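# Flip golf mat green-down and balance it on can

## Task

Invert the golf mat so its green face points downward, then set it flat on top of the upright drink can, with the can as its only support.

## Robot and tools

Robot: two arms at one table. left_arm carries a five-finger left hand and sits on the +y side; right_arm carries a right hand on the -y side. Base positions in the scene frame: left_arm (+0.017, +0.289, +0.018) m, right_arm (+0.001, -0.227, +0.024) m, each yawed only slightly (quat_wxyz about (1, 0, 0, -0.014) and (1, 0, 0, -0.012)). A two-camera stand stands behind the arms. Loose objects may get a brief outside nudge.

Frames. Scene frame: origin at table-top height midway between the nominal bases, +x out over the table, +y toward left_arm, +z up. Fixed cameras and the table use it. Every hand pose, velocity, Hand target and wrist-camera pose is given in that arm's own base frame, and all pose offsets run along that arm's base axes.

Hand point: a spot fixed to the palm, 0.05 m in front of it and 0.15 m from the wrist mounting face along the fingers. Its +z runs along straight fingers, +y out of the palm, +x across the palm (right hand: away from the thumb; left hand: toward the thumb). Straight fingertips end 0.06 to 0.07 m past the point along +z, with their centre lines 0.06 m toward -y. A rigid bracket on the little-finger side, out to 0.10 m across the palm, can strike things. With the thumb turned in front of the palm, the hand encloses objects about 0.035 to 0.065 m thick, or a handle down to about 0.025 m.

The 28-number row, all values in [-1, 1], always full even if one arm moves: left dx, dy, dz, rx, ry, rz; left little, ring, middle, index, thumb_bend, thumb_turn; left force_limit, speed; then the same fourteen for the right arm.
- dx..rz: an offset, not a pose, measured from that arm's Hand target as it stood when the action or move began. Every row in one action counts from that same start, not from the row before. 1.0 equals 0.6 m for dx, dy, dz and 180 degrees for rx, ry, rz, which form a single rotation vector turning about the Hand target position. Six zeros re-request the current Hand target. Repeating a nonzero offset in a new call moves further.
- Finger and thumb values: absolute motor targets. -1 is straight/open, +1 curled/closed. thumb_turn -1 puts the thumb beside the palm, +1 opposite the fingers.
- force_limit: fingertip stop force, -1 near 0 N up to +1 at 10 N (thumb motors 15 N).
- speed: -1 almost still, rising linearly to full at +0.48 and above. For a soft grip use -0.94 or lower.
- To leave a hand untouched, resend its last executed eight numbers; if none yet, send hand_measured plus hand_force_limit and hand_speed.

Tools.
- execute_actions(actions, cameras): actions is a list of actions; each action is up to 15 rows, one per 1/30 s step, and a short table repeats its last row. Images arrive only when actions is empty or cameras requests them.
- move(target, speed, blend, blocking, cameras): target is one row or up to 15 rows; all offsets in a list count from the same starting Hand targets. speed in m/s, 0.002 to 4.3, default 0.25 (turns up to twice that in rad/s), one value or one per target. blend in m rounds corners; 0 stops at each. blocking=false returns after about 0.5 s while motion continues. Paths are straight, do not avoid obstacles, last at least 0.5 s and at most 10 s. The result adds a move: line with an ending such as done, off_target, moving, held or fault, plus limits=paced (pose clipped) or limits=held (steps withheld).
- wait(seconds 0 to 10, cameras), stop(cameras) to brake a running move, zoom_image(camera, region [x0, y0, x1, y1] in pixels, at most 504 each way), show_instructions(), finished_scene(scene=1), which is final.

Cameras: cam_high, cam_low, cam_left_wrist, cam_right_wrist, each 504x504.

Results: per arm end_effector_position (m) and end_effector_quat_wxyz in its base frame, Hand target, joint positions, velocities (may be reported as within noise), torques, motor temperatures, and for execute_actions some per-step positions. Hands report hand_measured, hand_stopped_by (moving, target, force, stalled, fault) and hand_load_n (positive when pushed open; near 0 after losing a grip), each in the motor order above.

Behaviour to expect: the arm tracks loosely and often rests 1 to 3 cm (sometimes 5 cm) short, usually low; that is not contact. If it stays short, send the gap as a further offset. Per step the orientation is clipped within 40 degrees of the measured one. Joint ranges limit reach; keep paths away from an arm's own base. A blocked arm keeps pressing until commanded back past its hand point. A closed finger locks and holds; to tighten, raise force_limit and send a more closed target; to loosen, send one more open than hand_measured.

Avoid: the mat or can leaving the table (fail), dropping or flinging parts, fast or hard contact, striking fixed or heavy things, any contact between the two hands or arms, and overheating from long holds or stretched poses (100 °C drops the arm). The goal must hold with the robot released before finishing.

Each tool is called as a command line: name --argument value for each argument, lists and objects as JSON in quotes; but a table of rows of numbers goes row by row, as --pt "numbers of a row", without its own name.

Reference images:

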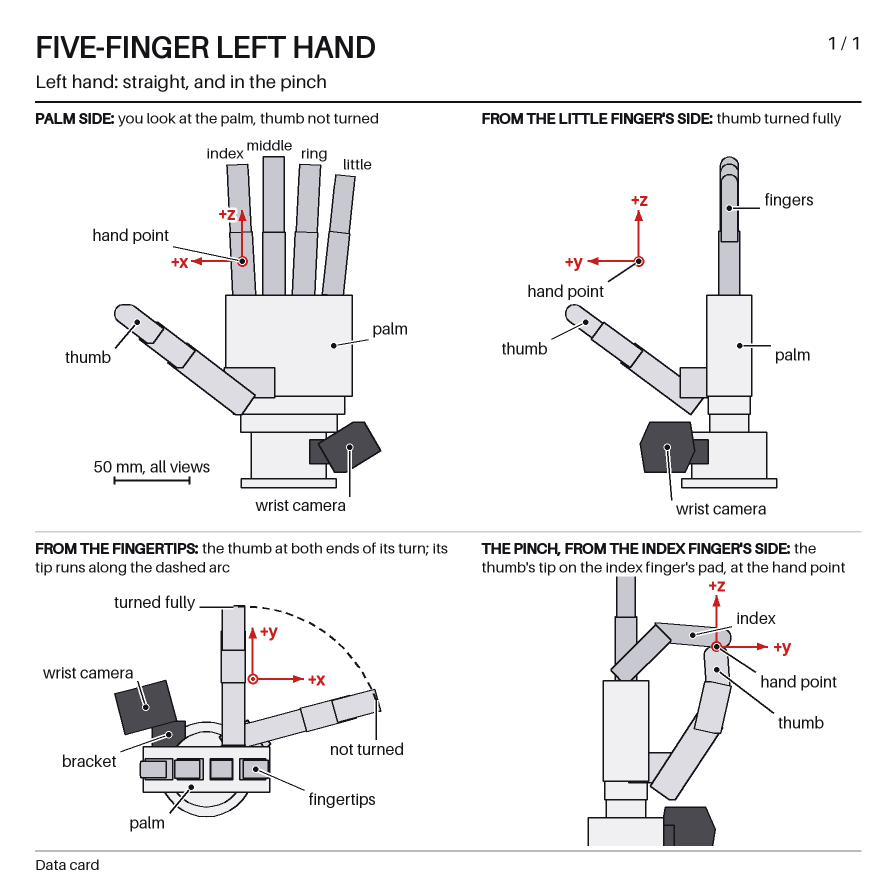

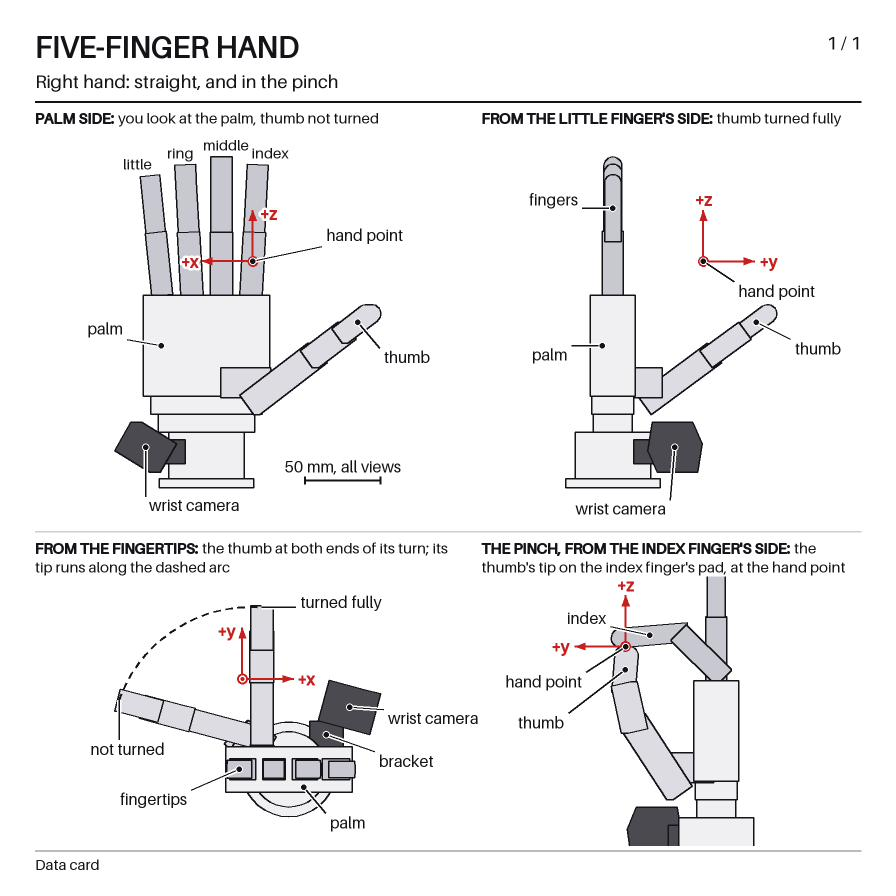

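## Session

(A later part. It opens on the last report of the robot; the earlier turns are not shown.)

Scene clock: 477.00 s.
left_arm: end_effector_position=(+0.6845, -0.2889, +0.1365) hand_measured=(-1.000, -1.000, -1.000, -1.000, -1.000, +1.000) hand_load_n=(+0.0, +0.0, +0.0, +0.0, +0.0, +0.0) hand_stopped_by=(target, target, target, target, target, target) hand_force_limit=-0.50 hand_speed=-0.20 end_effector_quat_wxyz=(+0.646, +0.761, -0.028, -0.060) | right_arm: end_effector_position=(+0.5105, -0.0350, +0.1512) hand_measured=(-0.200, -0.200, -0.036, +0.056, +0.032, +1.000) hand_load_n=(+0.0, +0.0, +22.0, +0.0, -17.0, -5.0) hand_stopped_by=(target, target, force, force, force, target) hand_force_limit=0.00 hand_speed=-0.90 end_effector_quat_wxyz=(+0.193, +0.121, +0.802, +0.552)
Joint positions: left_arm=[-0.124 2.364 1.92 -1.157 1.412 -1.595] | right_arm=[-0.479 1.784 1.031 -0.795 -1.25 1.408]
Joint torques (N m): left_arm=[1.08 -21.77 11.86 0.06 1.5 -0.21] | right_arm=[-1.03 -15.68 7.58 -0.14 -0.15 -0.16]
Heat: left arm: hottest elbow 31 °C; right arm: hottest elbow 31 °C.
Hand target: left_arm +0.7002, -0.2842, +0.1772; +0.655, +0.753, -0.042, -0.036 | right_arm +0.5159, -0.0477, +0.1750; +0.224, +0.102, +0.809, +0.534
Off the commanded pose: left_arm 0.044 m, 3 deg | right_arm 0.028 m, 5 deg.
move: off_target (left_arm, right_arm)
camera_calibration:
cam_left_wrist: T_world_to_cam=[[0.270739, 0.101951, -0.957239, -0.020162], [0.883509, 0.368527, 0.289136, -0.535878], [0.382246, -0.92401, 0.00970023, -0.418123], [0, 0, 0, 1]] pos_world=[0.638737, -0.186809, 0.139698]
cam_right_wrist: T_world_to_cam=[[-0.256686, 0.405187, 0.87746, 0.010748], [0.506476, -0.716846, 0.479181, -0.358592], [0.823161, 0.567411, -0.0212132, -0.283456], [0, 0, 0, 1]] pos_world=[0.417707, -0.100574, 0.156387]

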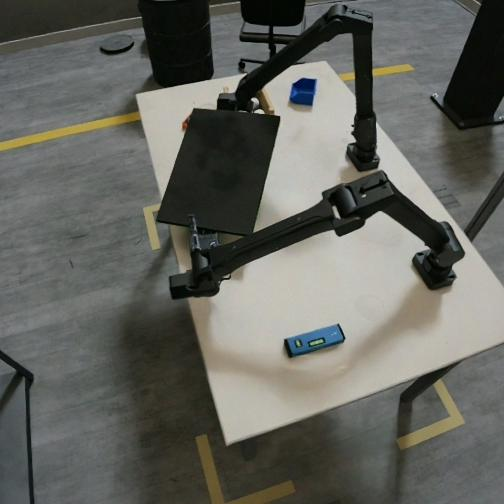

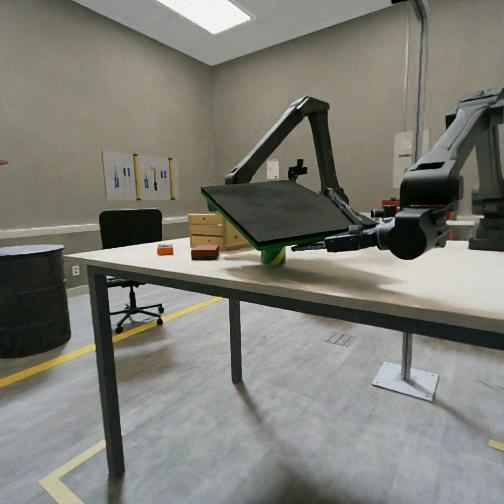

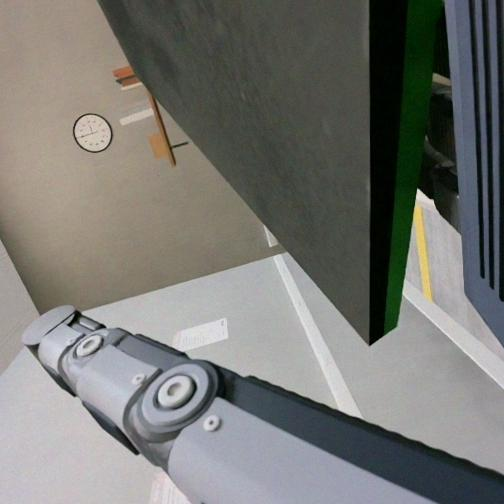

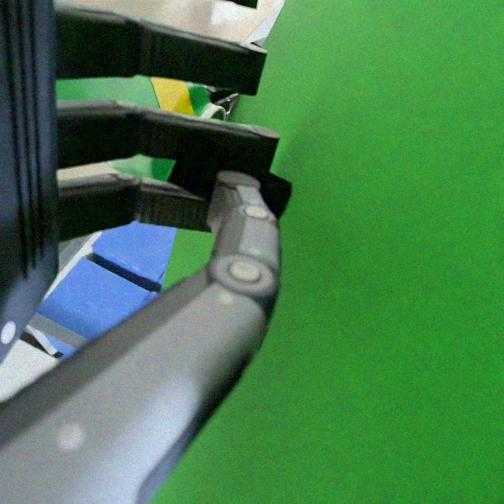

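move --target '[0,0,0,0,0,0,-1,-1,-1,-1,-1,1,-0.5,-0.2, 0.018,-0.005,-0.015,-0.0086,-0.0163,0.006,-0.2,-0.2,0.5,0.5,0.3,1,0.0,-0.9]' --speed 0.03 --cameras '["cam_high","cam_low"]'

zoom_image --camera "cam_low" --region '[190, 165, 290, 265]'

zoom_image --camera "cam_low" --region '[270, 165, 370, 265]'

zoom_image --camera "cam_high" --region '[145, 90, 295, 240]'

Scene clock: 480.17 s.
left_arm: end_effector_position=(+0.6845, -0.2889, +0.1365) hand_measured=(-1.000, -1.000, -1.000, -1.000, -1.000, +1.000) hand_load_n=(+0.0, +0.0, +0.0, +0.0, +0.0, +0.0) hand_stopped_by=(target, target, target, target, target, target) hand_force_limit=-0.50 hand_speed=-0.20 end_effector_quat_wxyz=(+0.646, +0.761, -0.028, -0.060) | right_arm: end_effector_position=(+0.5115, -0.0352, +0.1537) hand_measured=(-0.200, -0.200, -0.036, +0.056, +0.032, +1.000) hand_load_n=(+0.0, +0.0, +22.0, +0.5, -17.0, -4.5) hand_stopped_by=(target, target, force, force, force, target) hand_force_limit=0.00 hand_speed=-0.90 end_effector_quat_wxyz=(+0.209, +0.100, +0.805, +0.546)
Joint positions: left_arm=[-0.124 2.364 1.92 -1.157 1.412 -1.595] | right_arm=[-0.479 1.788 1.043 -0.795 -1.249 1.36]
Joint torques (N m): left_arm=[1.03 -21.77 11.86 0.05 1.5 -0.21] | right_arm=[-0.73 -12.57 9.25 0.85 -0.22 -0.15]
Heat: left arm: hottest elbow 31 °C; right arm: hottest elbow 31 °C.
Hand target: left_arm +0.7002, -0.2842, +0.1772; +0.655, +0.753, -0.042, -0.036 | right_arm +0.5267, -0.0507, +0.1659; +0.241, +0.078, +0.811, +0.527
Off the commanded pose: left_arm 0.044 m, 3 deg | right_arm 0.025 m, 5 deg.
move: off_target (left_arm, right_arm)
Images, in order (width x height): cam_high 504x504, cam_low 504x504.

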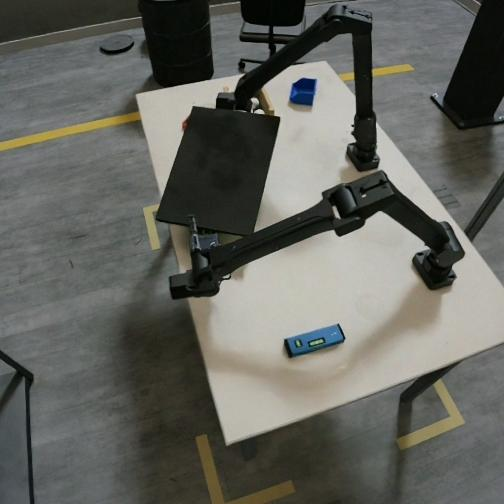

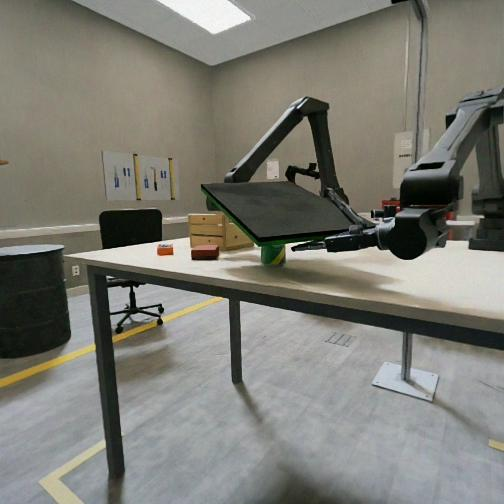

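Scaled by 5.040 from the camera's 504x504 image, which has a finer 720x720 frame.

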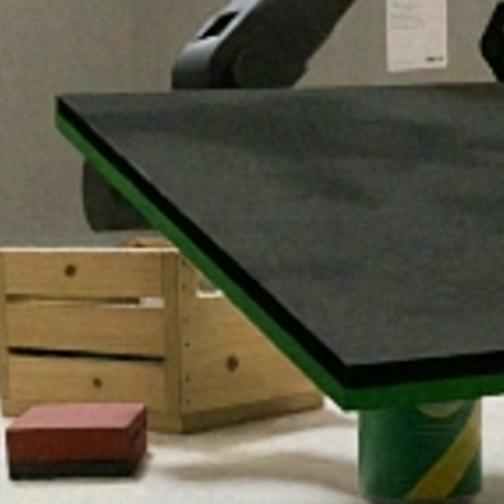

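Scaled by 5.040 from the camera's 504x504 image, which has a finer 720x720 frame.

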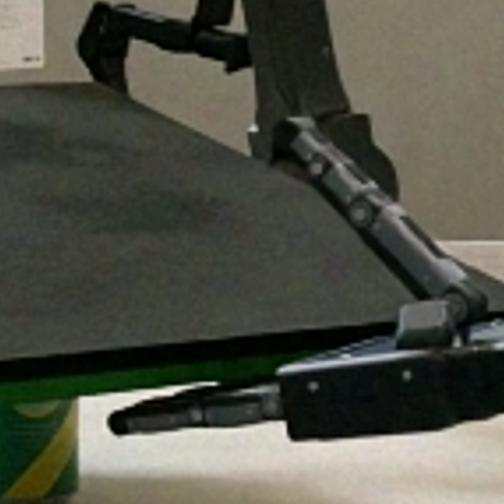

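Scaled by 3.360 from the camera's 504x504 image, which has a finer 720x720 frame.

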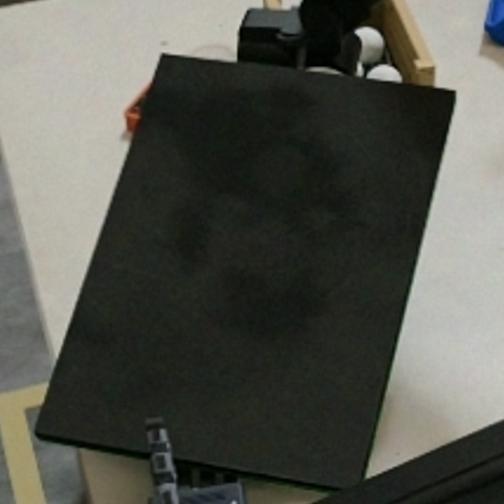

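execute_actions --actions '[[[0,0,0,0,0,0,-1,-1,-1,-1,-1,1,-0.5,-0.2, 0,0,0,0,0,0,-0.2,-0.2,0.5,0.5,0.025,1,0.0,-0.9]]]'

Scene clock: 481.03 s.
left_arm: end_effector_position=(+0.6845, -0.2889, +0.1365) hand_measured=(-1.000, -1.000, -1.000, -1.000, -1.000, +1.000) hand_load_n=(+0.0, +0.0, +0.0, +0.0, +0.0, +0.0) hand_stopped_by=(target, target, target, target, target, target) hand_force_limit=-0.50 hand_speed=-0.20 end_effector_quat_wxyz=(+0.646, +0.761, -0.028, -0.060) | right_arm: end_effector_position=(+0.5115, -0.0351, +0.1538) hand_measured=(-0.200, -0.200, -0.036, +0.056, +0.036, +1.000) hand_load_n=(+0.0, +0.0, +22.0, +0.5, -15.5, -4.5) hand_stopped_by=(target, target, force, force, stalled, target) hand_force_limit=0.00 hand_speed=-0.90 end_effector_quat_wxyz=(+0.210, +0.099, +0.805, +0.546)
Joint positions: left_arm=[-0.124 2.364 1.92 -1.157 1.412 -1.595] | right_arm=[-0.479 1.788 1.043 -0.795 -1.249 1.359]
Joint torques (N m): left_arm=[0.97 -21.77 11.86 0.05 1.5 -0.21] | right_arm=[-0.62 -12.69 9.37 0.81 -0.22 -0.16]
Heat: left arm: hottest elbow 31 °C; right arm: hottest elbow 31 °C.
Hand target: left_arm +0.7002, -0.2842, +0.1772; +0.655, +0.753, -0.042, -0.036 | right_arm +0.5268, -0.0507, +0.1660; +0.241, +0.078, +0.811, +0.527
Off the commanded pose: left_arm 0.044 m, 3 deg | right_arm 0.025 m, 5 deg.
Step readings (end_effector_position of left_arm | right_arm):
0: (+0.6845, -0.2889, +0.1365) | (+0.5116, -0.0352, +0.1538)
1: (+0.6845, -0.2889, +0.1365) | (+0.5116, -0.0352, +0.1538)
2: (+0.6845, -0.2889, +0.1365) | (+0.5116, -0.0352, +0.1538)
4: (+0.6845, -0.2889, +0.1365) | (+0.5116, -0.0352, +0.1538)
8: (+0.6845, -0.2889, +0.1365) | (+0.5115, -0.0352, +0.1538)
15: (+0.6845, -0.2889, +0.1365) | (+0.5115, -0.0352, +0.1538)

move --target '[0.006,-0.083,-0.012,0,0,0,-1,-1,-1,-1,-1,1,-0.5,-0.2, 0.0155,-0.01,0,0,0,0,-0.2,-0.2,0.5,0.5,0.025,1,0.0,-0.9]' --speed 0.03 --cameras '["all"]'

zoom_image --camera "cam_low" --region '[190, 165, 290, 265]'

zoom_image --camera "cam_low" --region '[270, 165, 370, 265]'

zoom_image --camera "cam_high" --region '[145, 90, 295, 240]'

Scene clock: 485.77 s.
left_arm: end_effector_position=(+0.7085, -0.3156, +0.1240) hand_measured=(-1.000, -1.000, -1.000, -1.000, -1.000, +1.000) hand_load_n=(+0.0, +0.0, +0.0, +0.0, +0.0, +0.0) hand_stopped_by=(target, target, target, target, target, target) hand_force_limit=-0.50 hand_speed=-0.20 end_effector_quat_wxyz=(+0.645, +0.763, -0.017, -0.046) | right_arm: end_effector_position=(+0.5226, -0.0496, +0.1547) hand_measured=(-0.200, -0.200, -0.036, +0.056, +0.036, +1.000) hand_load_n=(+0.0, +0.0, +18.0, +1.5, -11.5, -5.5) hand_stopped_by=(target, target, force, force, stalled, target) hand_force_limit=0.00 hand_speed=-0.90 end_effector_quat_wxyz=(+0.222, +0.098, +0.806, +0.540)
Joint positions: left_arm=[-0.16 2.364 1.871 -0.705 1.393 -1.999] | right_arm=[-0.495 1.812 1.083 -0.795 -1.246 1.351]
Joint torques (N m): left_arm=[-2.14 -23.65 8.92 1.29 1.49 -0.28] | right_arm=[0.26 -12.98 9.24 0.18 -0.38 -0.13]
Heat: left arm: hottest elbow 31 °C; right arm: hottest elbow 31 °C.
Hand target: left_arm +0.7038, -0.3340, +0.1699; +0.655, +0.753, -0.042, -0.036 | right_arm +0.5360, -0.0566, +0.1662; +0.241, +0.077, +0.811, +0.527
Off the commanded pose: left_arm 0.050 m, 3 deg | right_arm 0.019 m, 4 deg.
move: off_target (left_arm, right_arm)
camera_calibration:
cam_left_wrist: T_world_to_cam=[[0.272325, 0.116378, -0.955142, -0.0327225], [0.868756, 0.396999, 0.296067, -0.525063], [0.413646, -0.910411, 0.00700846, -0.469535], [0, 0, 0, 1]] pos_world=[0.659284, -0.215212, 0.12749]
cam_right_wrist: T_world_to_cam=[[-0.31567, 0.439388, 0.841006, 0.0549374], [0.473253, -0.695309, 0.540903, -0.367987], [0.822425, 0.568756, 0.0115467, -0.289639], [0, 0, 0, 1]] pos_world=[0.4297, -0.11527, 0.156187]

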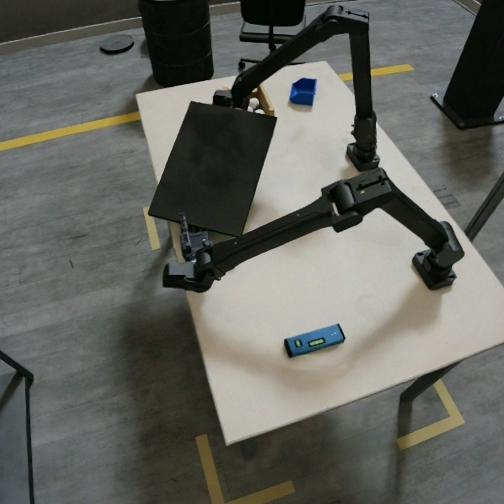

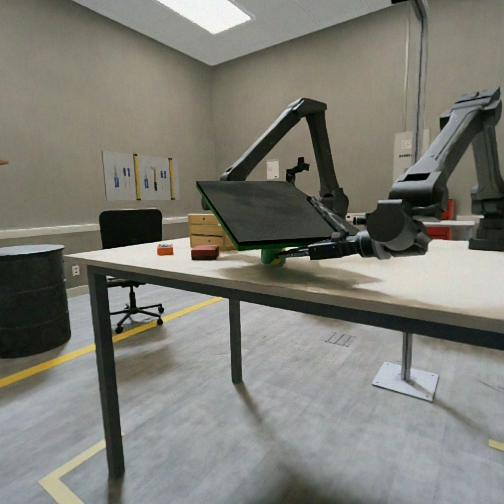

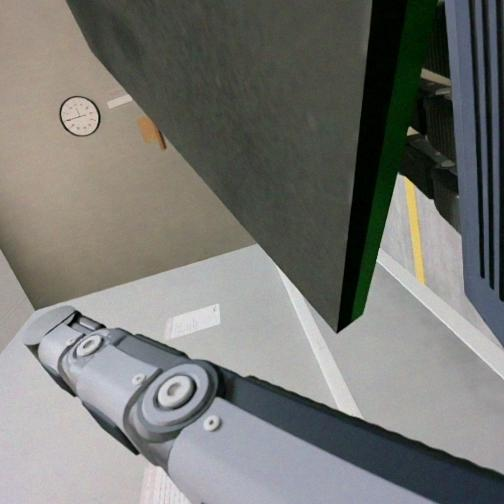

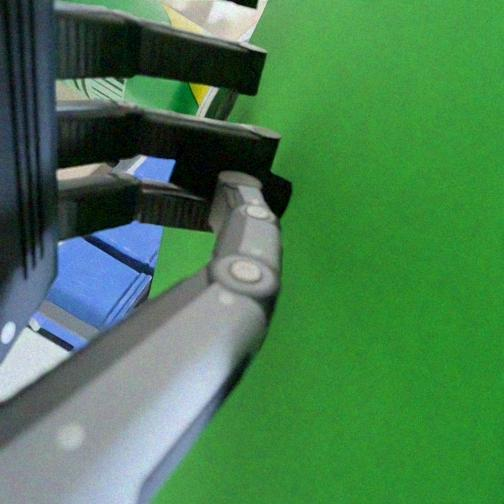

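Scaled by 5.040 from the camera's 504x504 image, which has a finer 720x720 frame.

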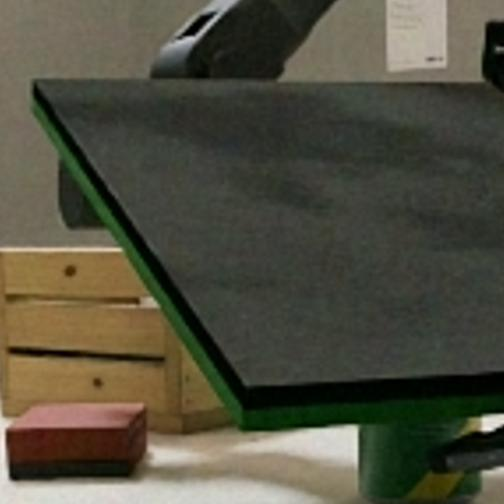

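Scaled by 5.040 from the camera's 504x504 image, which has a finer 720x720 frame.

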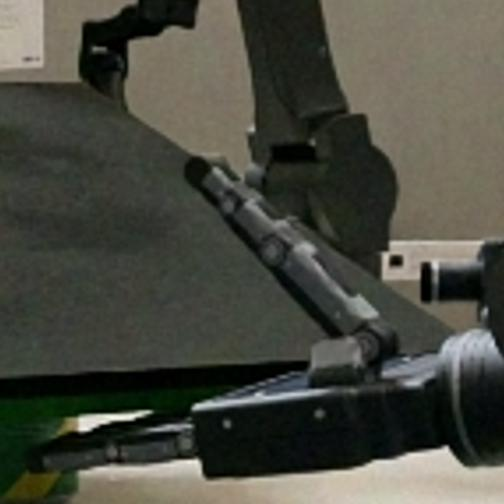

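Scaled by 3.360 from the camera's 504x504 image, which has a finer 720x720 frame.

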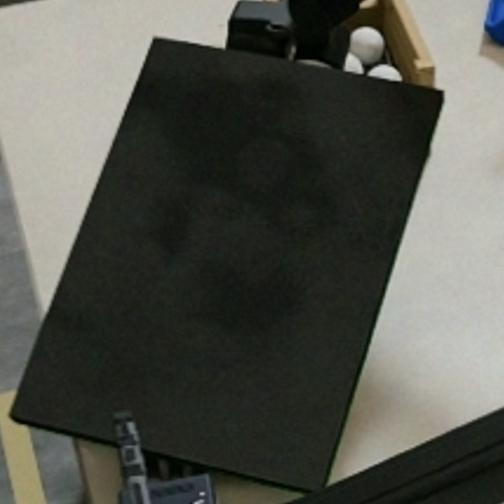

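move --target '[0,0,0,0,0,0,-1,-1,-1,-1,-1,1,-0.5,-0.2, 0,0,-0.033,0,0,0,-0.2,-0.2,0.5,0.5,0.025,1,0.0,-0.9]' --speed 0.03 --cameras '["cam_high","cam_low"]'

zoom_image --camera "cam_low" --region '[190, 165, 290, 265]'

zoom_image --camera "cam_low" --region '[270, 165, 370, 265]'

Scene clock: 487.47 s.
left_arm: end_effector_position=(+0.7086, -0.3158, +0.1210) hand_measured=(-1.000, -1.000, -1.000, -1.000, -1.000, +1.000) hand_load_n=(+0.5, +0.0, +0.0, +0.0, +0.0, +0.0) hand_stopped_by=(target, target, target, target, target, target) hand_force_limit=-0.50 hand_speed=-0.20 end_effector_quat_wxyz=(+0.644, +0.764, -0.015, -0.046) | right_arm: end_effector_position=(+0.5239, -0.0526, +0.1418) hand_measured=(-0.200, -0.200, -0.036, +0.056, +0.036, +1.000) hand_load_n=(+0.0, +0.0, +20.0, +0.5, -14.0, -6.0) hand_stopped_by=(target, target, force, force, stalled, target) hand_force_limit=0.00 hand_speed=-0.90 end_effector_quat_wxyz=(+0.220, +0.101, +0.805, +0.542)
Joint positions: left_arm=[-0.16 2.364 1.863 -0.684 1.39 -2.014] | right_arm=[-0.499 1.841 1.083 -0.776 -1.249 1.349]
Joint torques (N m): left_arm=[-2.08 -23.77 8.94 1.35 1.6 -0.28] | right_arm=[0.73 -12.69 8.13 1.21 -0.28 -0.12]
Heat: left arm: hottest elbow 31 °C; right arm: hottest elbow 31 °C.
Hand target: left_arm +0.7038, -0.3341, +0.1698; +0.655, +0.754, -0.042, -0.036 | right_arm +0.5360, -0.0567, +0.1463; +0.241, +0.078, +0.811, +0.527
Off the commanded pose: left_arm 0.052 m, 4 deg | right_arm 0.014 m, 4 deg.
move: off_target (left_arm, right_arm)
Images, in order (width x height): cam_high 504x504, cam_low 504x504.

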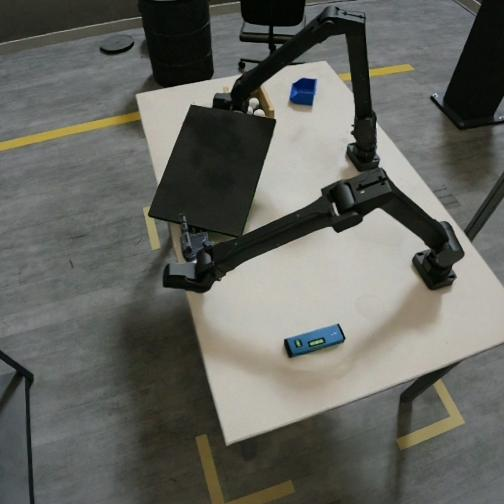

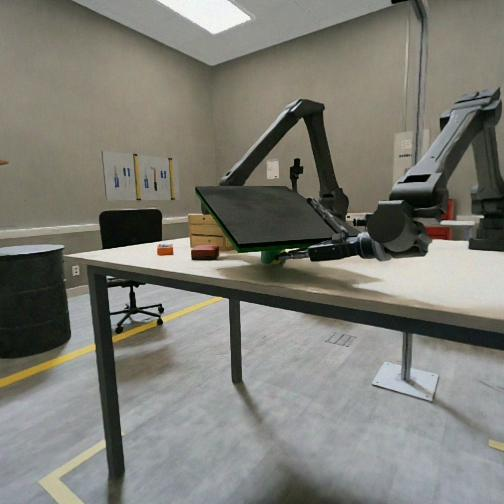

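Scaled by 5.040 from the camera's 504x504 image, which has a finer 720x720 frame.

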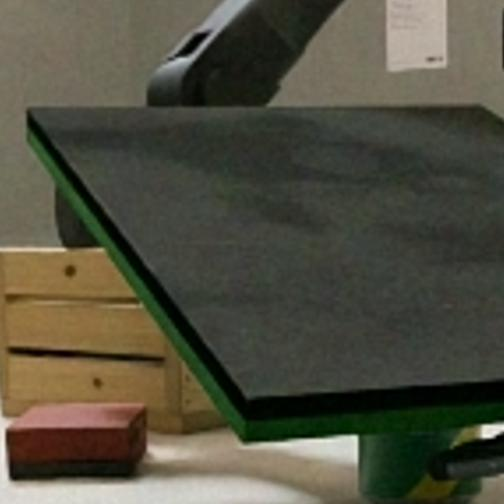

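Scaled by 5.040 from the camera's 504x504 image, which has a finer 720x720 frame.

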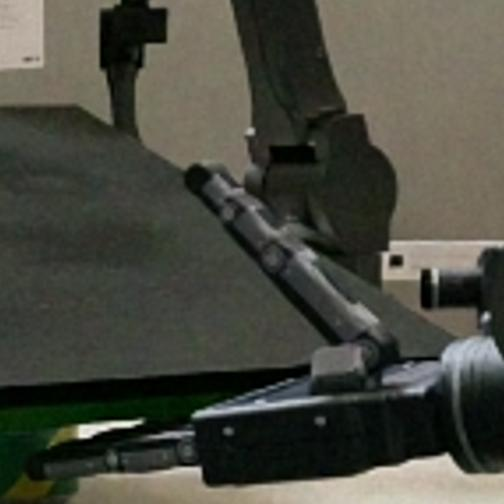

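move --target '[0,0,0,0,0,0,-1,-1,-1,-1,-1,1,-0.5,-0.2, -0.008,0.006,-0.018,0,0,0,-0.2,-0.2,0.5,0.5,0.025,1,0.0,-0.9]' --speed 0.03

wait --seconds 0.5 --cameras '["cam_high","cam_low","cam_left_wrist"]'

zoom_image --camera "cam_low" --region '[190, 165, 290, 265]'

zoom_image --camera "cam_low" --region '[240, 230, 320, 280]'

Scene clock: 488.73 s.
left_arm: end_effector_position=(+0.7088, -0.3158, +0.1211) hand_measured=(-1.000, -1.000, -1.000, -1.000, -1.000, +1.000) hand_load_n=(+0.5, +0.0, +0.0, +0.0, +0.0, +0.0) hand_stopped_by=(target, target, target, target, target, target) hand_force_limit=-0.50 hand_speed=-0.20 end_effector_quat_wxyz=(+0.644, +0.764, -0.015, -0.046) | right_arm: end_effector_position=(+0.5256, -0.0535, +0.1423) hand_measured=(-0.200, -0.200, -0.036, +0.056, +0.036, +1.000) hand_load_n=(+0.0, +0.0, +19.5, +0.5, -14.0, -4.5) hand_stopped_by=(target, target, force, force, stalled, target) hand_force_limit=0.00 hand_speed=-0.90 end_effector_quat_wxyz=(+0.230, +0.094, +0.806, +0.538)
Joint positions: left_arm=[-0.16 2.364 1.863 -0.682 1.39 -2.016] | right_arm=[-0.499 1.841 1.083 -0.75 -1.249 1.349]
Joint torques (N m): left_arm=[-2.14 -23.77 8.9 1.31 1.6 -0.29] | right_arm=[0.79 -12.1 6.32 1.61 -0.26 -0.11]
Heat: left arm: hottest elbow 31 °C; right arm: hottest elbow 31 °C.
Hand target: left_arm +0.7038, -0.3341, +0.1698; +0.655, +0.754, -0.042, -0.036 | right_arm +0.5312, -0.0531, +0.1355; +0.241, +0.078, +0.811, +0.527
Off the commanded pose: left_arm 0.052 m, 4 deg | right_arm 0.009 m, 3 deg.
move: off_target (left_arm, right_arm)

Scene clock: 489.23 s.
left_arm: end_effector_position=(+0.7088, -0.3158, +0.1211) hand_measured=(-1.000, -1.000, -1.000, -1.000, -1.000, +1.000) hand_load_n=(+0.0, +0.0, +0.0, +0.0, +0.0, +0.0) hand_stopped_by=(target, target, target, target, target, target) hand_force_limit=-0.50 hand_speed=-0.20 end_effector_quat_wxyz=(+0.644, +0.764, -0.015, -0.046) | right_arm: end_effector_position=(+0.5256, -0.0535, +0.1423) hand_measured=(-0.200, -0.200, -0.036, +0.056, +0.036, +1.000) hand_load_n=(+0.0, +0.0, +19.5, +0.5, -14.0, -4.5) hand_stopped_by=(target, target, force, force, stalled, target) hand_force_limit=0.00 hand_speed=-0.90 end_effector_quat_wxyz=(+0.230, +0.094, +0.806, +0.538)
Joint positions: left_arm=[-0.16 2.364 1.863 -0.682 1.39 -2.016] | right_arm=[-0.499 1.841 1.083 -0.75 -1.249 1.349]
Joint torques (N m): left_arm=[-2.08 -23.88 8.91 1.32 1.6 -0.29] | right_arm=[0.73 -11.93 6.32 1.51 -0.26 -0.11]
Heat: left arm: hottest elbow 31 °C; right arm: hottest elbow 31 °C.
Hand target: left_arm +0.7038, -0.3341, +0.1698; +0.655, +0.754, -0.042, -0.036 | right_arm +0.5312, -0.0531, +0.1355; +0.241, +0.078, +0.811, +0.527
Off the commanded pose: left_arm 0.052 m, 4 deg | right_arm 0.009 m, 3 deg.
wait: 0.50 s; at rest by 0.17 s
camera_calibration:
cam_left_wrist: T_world_to_cam=[[0.270729, 0.120009, -0.955146, -0.0333025], [0.867634, 0.399412, 0.296109, -0.522797], [0.417033, -0.908883, 0.00400877, -0.471373], [0, 0, 0, 1]] pos_world=[0.65919, -0.215615, 0.124886]
Images, in order (width x height): cam_high 504x504, cam_low 504x504, cam_left_wrist 504x504.

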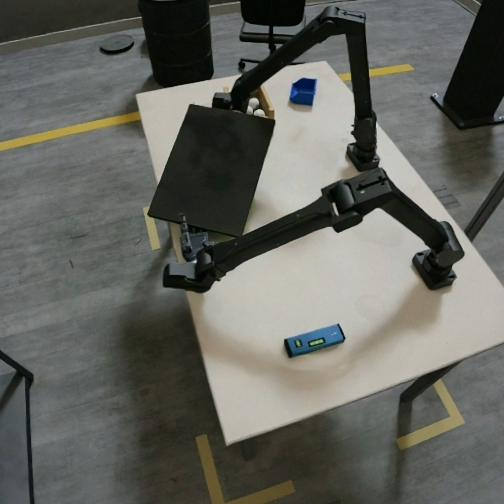

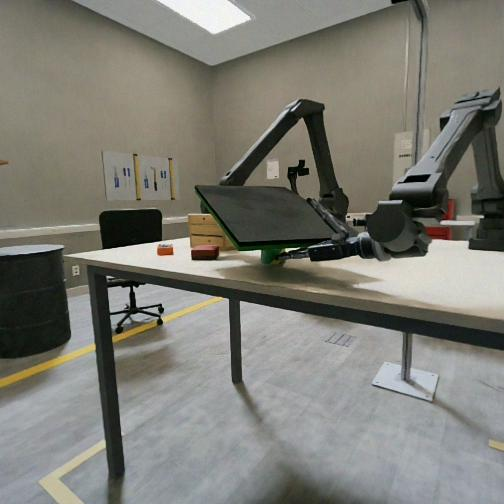

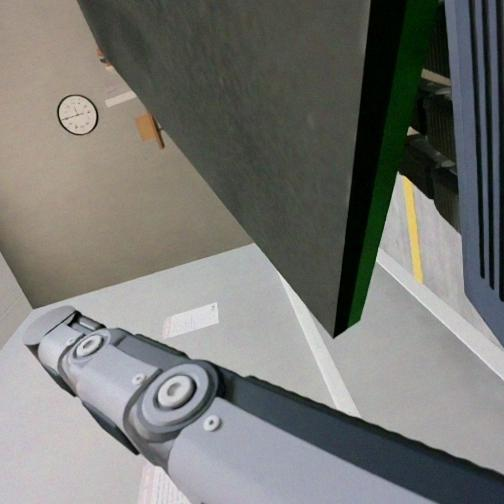

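Scaled by 5.040 from the camera's 504x504 image, which has a finer 720x720 frame.

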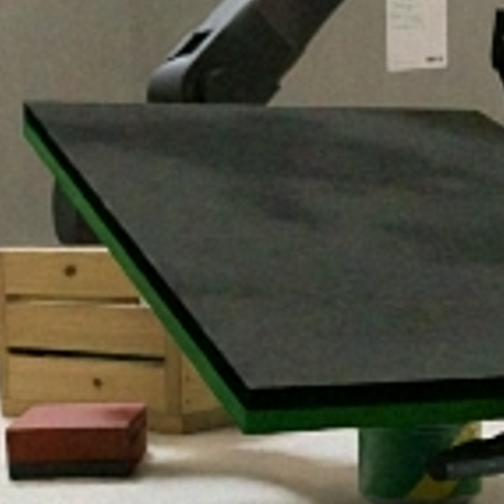

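Scaled by 6.300 from the camera's 504x504 image, which has a finer 720x720 frame.

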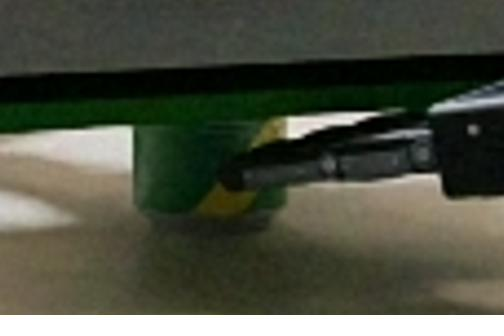

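move --target '[-0.01,-0.058,-0.01,0,0,0,-1,-1,-1,-1,-1,1,-0.5,-0.2, 0,0,0,0,0,0,-0.2,-0.2,0.5,0.5,0.025,1,0.0,-0.9]' --speed 0.03

wait --seconds 0.3 --cameras '["cam_high","cam_low","cam_left_wrist"]'

zoom_image --camera "cam_low" --region '[190, 165, 290, 265]'

zoom_image --camera "cam_low" --region '[240, 180, 370, 280]'

zoom_image --camera "cam_high" --region '[145, 90, 295, 240]'

Scene clock: 491.10 s.
left_arm: end_effector_position=(+0.7096, -0.3264, +0.1159) hand_measured=(-1.000, -1.000, -1.000, -1.000, -1.000, +1.000) hand_load_n=(+0.0, +0.0, +0.0, +0.0, +0.0, -0.5) hand_stopped_by=(target, target, target, target, target, target) hand_force_limit=-0.50 hand_speed=-0.20 end_effector_quat_wxyz=(+0.640, +0.767, -0.013, -0.045) | right_arm: end_effector_position=(+0.5257, -0.0536, +0.1430) hand_measured=(-0.200, -0.200, -0.036, +0.056, +0.036, +1.000) hand_load_n=(+0.0, +0.0, +17.5, +1.0, -12.0, -5.0) hand_stopped_by=(target, target, force, force, stalled, target) hand_force_limit=0.00 hand_speed=-0.90 end_effector_quat_wxyz=(+0.231, +0.093, +0.805, +0.538)
Joint positions: left_arm=[-0.174 2.364 1.848 -0.602 1.372 -2.085] | right_arm=[-0.499 1.841 1.083 -0.747 -1.252 1.348]
Joint torques (N m): left_arm=[-5.01 -23.3 9.99 1.26 1.45 -0.27] | right_arm=[0.79 -12.04 6.31 1.46 -0.15 -0.11]
Heat: left arm: hottest elbow 31 °C; right arm: hottest elbow 31 °C.
Hand target: left_arm +0.6978, -0.3689, +0.1640; +0.655, +0.753, -0.042, -0.036 | right_arm +0.5312, -0.0531, +0.1355; +0.241, +0.078, +0.811, +0.527
Off the commanded pose: left_arm 0.065 m, 4 deg | right_arm 0.009 m, 3 deg.
joint sent to its limit (left arm) — joint 6 (wrist roll), lower limit. The joint targets are off in position, not in orientation.
move: off_target (left_arm, right_arm)

Scene clock: 491.40 s.
left_arm: end_effector_position=(+0.7097, -0.3264, +0.1159) hand_measured=(-1.000, -1.000, -1.000, -1.000, -1.000, +1.000) hand_load_n=(-0.5, +0.0, +0.0, +0.0, +0.0, +0.0) hand_stopped_by=(target, target, target, target, target, target) hand_force_limit=-0.50 hand_speed=-0.20 end_effector_quat_wxyz=(+0.640, +0.767, -0.013, -0.045) | right_arm: end_effector_position=(+0.5257, -0.0536, +0.1430) hand_measured=(-0.200, -0.200, -0.036, +0.056, +0.036, +1.000) hand_load_n=(+0.0, +0.0, +17.5, +1.0, -12.0, -5.0) hand_stopped_by=(target, target, force, force, stalled, target) hand_force_limit=0.00 hand_speed=-0.90 end_effector_quat_wxyz=(+0.231, +0.093, +0.805, +0.538)
Joint positions: left_arm=[-0.174 2.364 1.848 -0.602 1.372 -2.085] | right_arm=[-0.499 1.841 1.083 -0.747 -1.252 1.348]
Joint torques (N m): left_arm=[-4.89 -23.3 10.02 1.26 1.46 -0.27] | right_arm=[0.73 -12.04 6.3 1.46 -0.15 -0.1]
Heat: left arm: hottest elbow 31 °C; right arm: hottest elbow 31 °C.
Hand target: left_arm +0.6978, -0.3688, +0.1639; +0.655, +0.753, -0.042, -0.036 | right_arm +0.5312, -0.0531, +0.1355; +0.241, +0.078, +0.811, +0.527
Off the commanded pose: left_arm 0.065 m, 4 deg | right_arm 0.009 m, 3 deg.
wait: 0.30 s; at rest by 0.17 s
camera_calibration:
cam_left_wrist: T_world_to_cam=[[0.269076, 0.131759, -0.954064, -0.0324276], [0.866104, 0.400179, 0.299535, -0.516845], [0.421263, -0.906916, -0.00643837, -0.482435], [0, 0, 0, 1]] pos_world=[0.659599, -0.226425, 0.120769]
Images, in order (width x height): cam_high 504x504, cam_low 504x504, cam_left_wrist 504x504.

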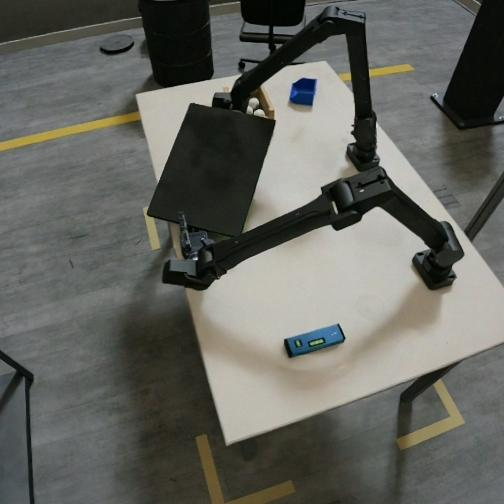

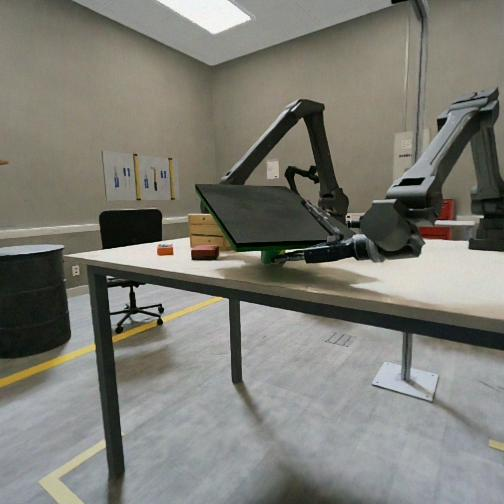

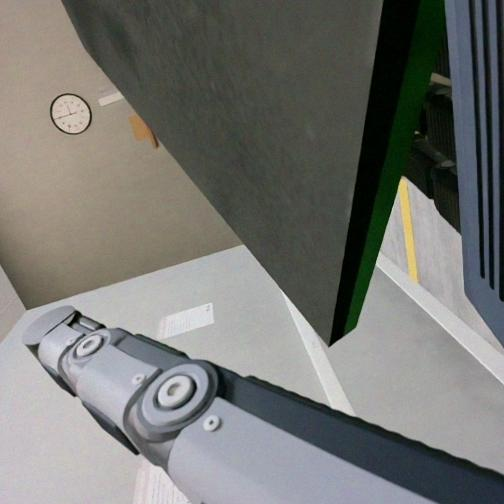

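Scaled by 5.040 from the camera's 504x504 image, which has a finer 720x720 frame.

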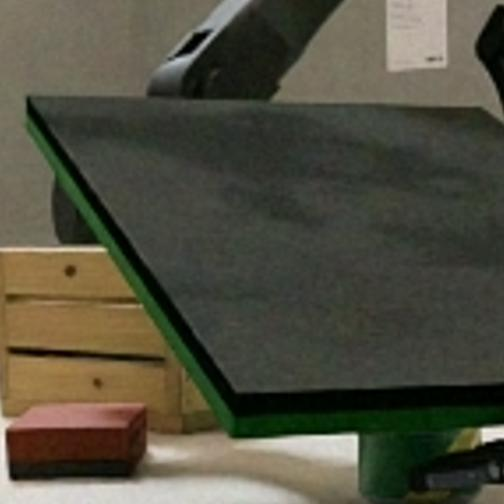

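Scaled by 3.877 from the camera's 504x504 image, which has a finer 720x720 frame.

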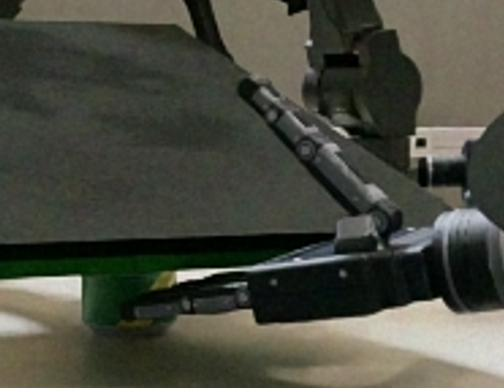

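Scaled by 3.360 from the camera's 504x504 image, which has a finer 720x720 frame.

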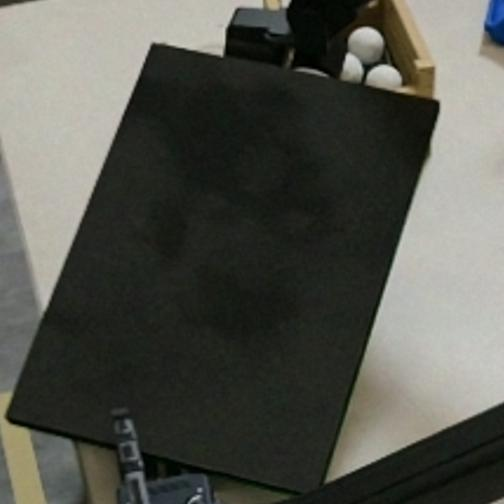

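move --target '[0,-0.01,0,0,0,-0.033,-1,-1,-1,-1,-1,1,-0.5,-0.2, 0,0,0,0,0,0,-0.2,-0.2,0.5,0.5,0.025,1,0.0,-0.9]' --speed 0.03

wait --seconds 0.3 --cameras '["cam_high","cam_low","cam_left_wrist"]'

zoom_image --camera "cam_low" --region '[190, 165, 290, 265]'

zoom_image --camera "cam_low" --region '[240, 180, 370, 280]'

zoom_image --camera "cam_high" --region '[145, 90, 295, 240]'

Scene clock: 494.00 s.
left_arm: end_effector_position=(+0.7040, -0.3280, +0.1227) hand_measured=(-1.000, -1.000, -1.000, -1.000, -1.000, +1.000) hand_load_n=(+0.0, +0.0, +0.0, +0.0, +0.0, +0.0) hand_stopped_by=(target, target, target, target, target, target) hand_force_limit=-0.50 hand_speed=-0.20 end_effector_quat_wxyz=(+0.643, +0.763, -0.032, -0.060) | right_arm: end_effector_position=(+0.5257, -0.0540, +0.1434) hand_measured=(-0.200, -0.200, -0.036, +0.056, +0.036, +1.000) hand_load_n=(+0.0, +0.0, +19.0, +0.5, -14.0, -4.5) hand_stopped_by=(target, target, force, force, stalled, target) hand_force_limit=0.00 hand_speed=-0.90 end_effector_quat_wxyz=(+0.232, +0.093, +0.804, +0.539)
Joint positions: left_arm=[-0.175 2.402 1.953 -0.888 1.398 -1.859] | right_arm=[-0.5 1.841 1.083 -0.746 -1.253 1.348]
Joint torques (N m): left_arm=[-5.36 -21.42 13.12 0.03 1.99 -0.15] | right_arm=[0.91 -12.1 6.31 1.46 -0.09 -0.11]
Heat: left arm: hottest elbow 31 °C; right arm: hottest elbow 31 °C.
Hand target: left_arm +0.6978, -0.3748, +0.1640; +0.652, +0.750, -0.081, -0.070 | right_arm +0.5312, -0.0531, +0.1355; +0.241, +0.078, +0.811, +0.527
Off the commanded pose: left_arm 0.063 m, 6 deg | right_arm 0.010 m, 3 deg.
move: off_target (left_arm, right_arm)

Scene clock: 494.30 s.
left_arm: end_effector_position=(+0.7040, -0.3280, +0.1227) hand_measured=(-1.000, -1.000, -1.000, -1.000, -1.000, +1.000) hand_load_n=(+0.0, +0.0, +0.0, +0.0, -0.5, +0.0) hand_stopped_by=(target, target, target, target, target, target) hand_force_limit=-0.50 hand_speed=-0.20 end_effector_quat_wxyz=(+0.643, +0.763, -0.032, -0.060) | right_arm: end_effector_position=(+0.5257, -0.0540, +0.1434) hand_measured=(-0.200, -0.200, -0.036, +0.056, +0.036, +1.000) hand_load_n=(+0.0, +0.0, +19.0, +0.5, -14.0, -4.5) hand_stopped_by=(target, target, force, force, stalled, target) hand_force_limit=0.00 hand_speed=-0.90 end_effector_quat_wxyz=(+0.232, +0.093, +0.804, +0.539)
Joint positions: left_arm=[-0.175 2.402 1.953 -0.888 1.398 -1.859] | right_arm=[-0.5 1.841 1.083 -0.746 -1.253 1.348]
Joint torques (N m): left_arm=[-5.36 -21.36 13.12 0.06 1.99 -0.15] | right_arm=[0.73 -11.93 6.3 1.42 -0.08 -0.1]
Heat: left arm: hottest elbow 31 °C; right arm: hottest elbow 31 °C.
Hand target: left_arm +0.6978, -0.3748, +0.1640; +0.652, +0.750, -0.081, -0.070 | right_arm +0.5312, -0.0531, +0.1355; +0.241, +0.078, +0.811, +0.527
Off the commanded pose: left_arm 0.063 m, 6 deg | right_arm 0.010 m, 3 deg.
wait: 0.30 s; at rest by 0.17 s
camera_calibration:
cam_left_wrist: T_world_to_cam=[[0.2756, 0.108068, -0.955178, -0.0364013], [0.884489, 0.360637, 0.296006, -0.538885], [0.376462, -0.926424, 0.00380674, -0.457558], [0, 0, 0, 1]] pos_world=[0.658924, -0.225617, 0.126485]
Images, in order (width x height): cam_high 504x504, cam_low 504x504, cam_left_wrist 504x504.

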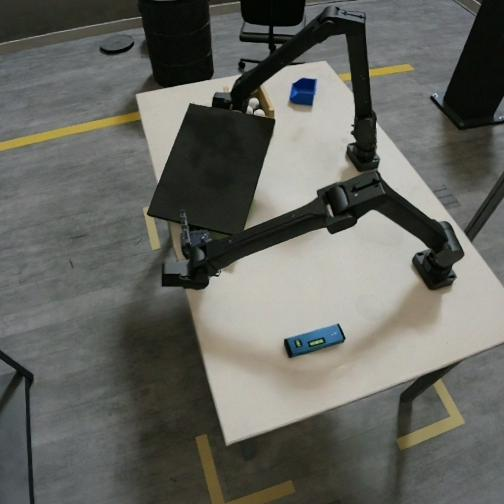

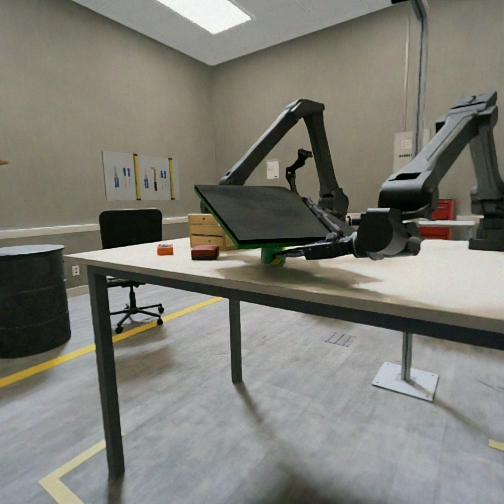

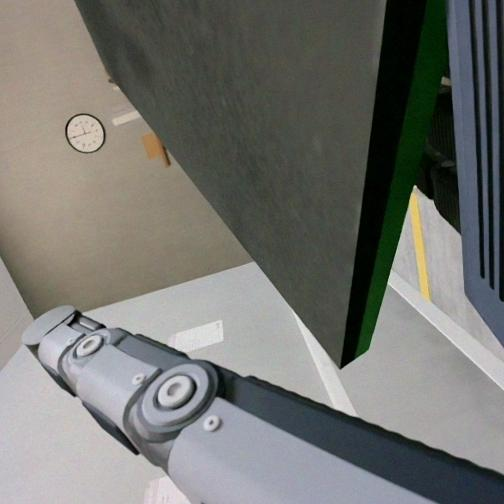

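Scaled by 5.040 from the camera's 504x504 image, which has a finer 720x720 frame.

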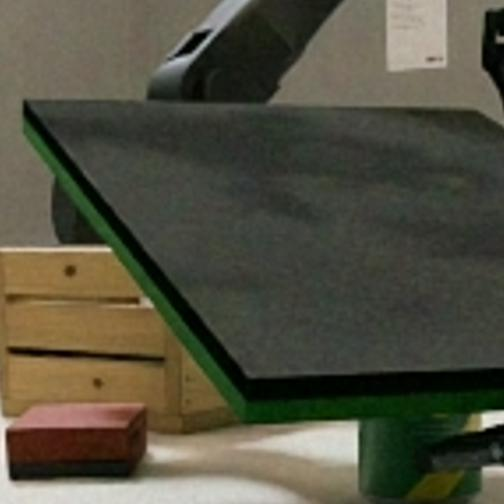

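Scaled by 3.877 from the camera's 504x504 image, which has a finer 720x720 frame.

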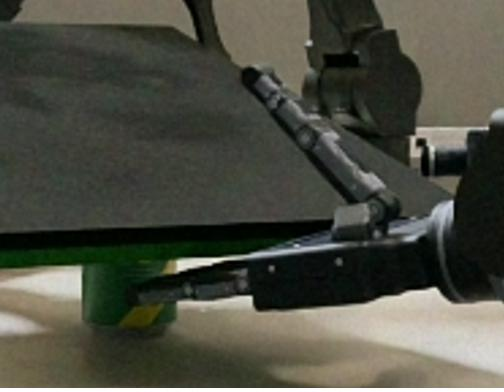

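Scaled by 3.360 from the camera's 504x504 image, which has a finer 720x720 frame.

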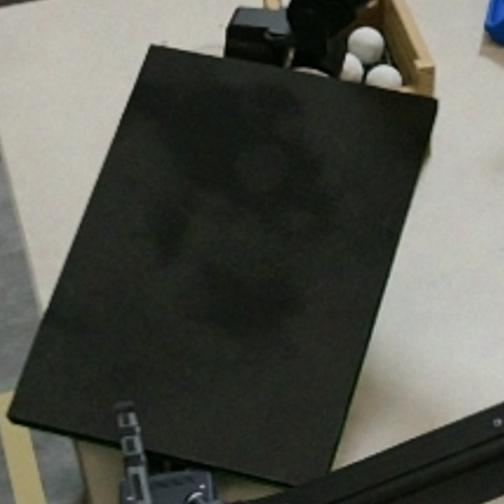

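move --target '[0,-0.03,-0.03,0,0,0,-1,-1,-1,-1,-1,1,-0.5,-0.2, 0,0,0,0,0,0,-0.2,-0.2,0.5,0.5,0.025,1,0.0,-0.9]' --speed 0.03

Scene clock: 496.13 s.
left_arm: end_effector_position=(+0.7078, -0.3333, +0.1152) hand_measured=(-1.000, -1.000, -1.000, -1.000, -1.000, +1.000) hand_load_n=(+0.0, -0.5, +0.0, -0.5, +0.0, +0.0) hand_stopped_by=(target, target, target, target, target, target) hand_force_limit=-0.50 hand_speed=-0.20 end_effector_quat_wxyz=(+0.643, +0.763, -0.037, -0.059) | right_arm: end_effector_position=(+0.5257, -0.0540, +0.1438) hand_measured=(-0.200, -0.200, -0.036, +0.056, +0.036, +1.000) hand_load_n=(+0.0, +0.0, +16.0, +1.0, -11.0, -5.5) hand_stopped_by=(target, target, force, force, stalled, target) hand_force_limit=0.00 hand_speed=-0.90 end_effector_quat_wxyz=(+0.233, +0.092, +0.804, +0.539)
Joint positions: left_arm=[-0.181 2.429 1.981 -0.883 1.399 -1.858] | right_arm=[-0.5 1.841 1.083 -0.745 -1.255 1.348]
Joint torques (N m): left_arm=[-6.77 -21.01 12.63 0.84 1.72 -0.27] | right_arm=[0.85 -11.93 6.3 1.37 0 -0.1]
Heat: left arm: hottest elbow 31 °C; right arm: hottest elbow 31 °C.
Hand target: left_arm +0.6979, -0.3927, +0.1459; +0.652, +0.750, -0.081, -0.070 | right_arm +0.5312, -0.0531, +0.1355; +0.241, +0.078, +0.811, +0.527
Off the commanded pose: left_arm 0.068 m, 5 deg | right_arm 0.010 m, 2 deg.
move: off_target (left_arm)


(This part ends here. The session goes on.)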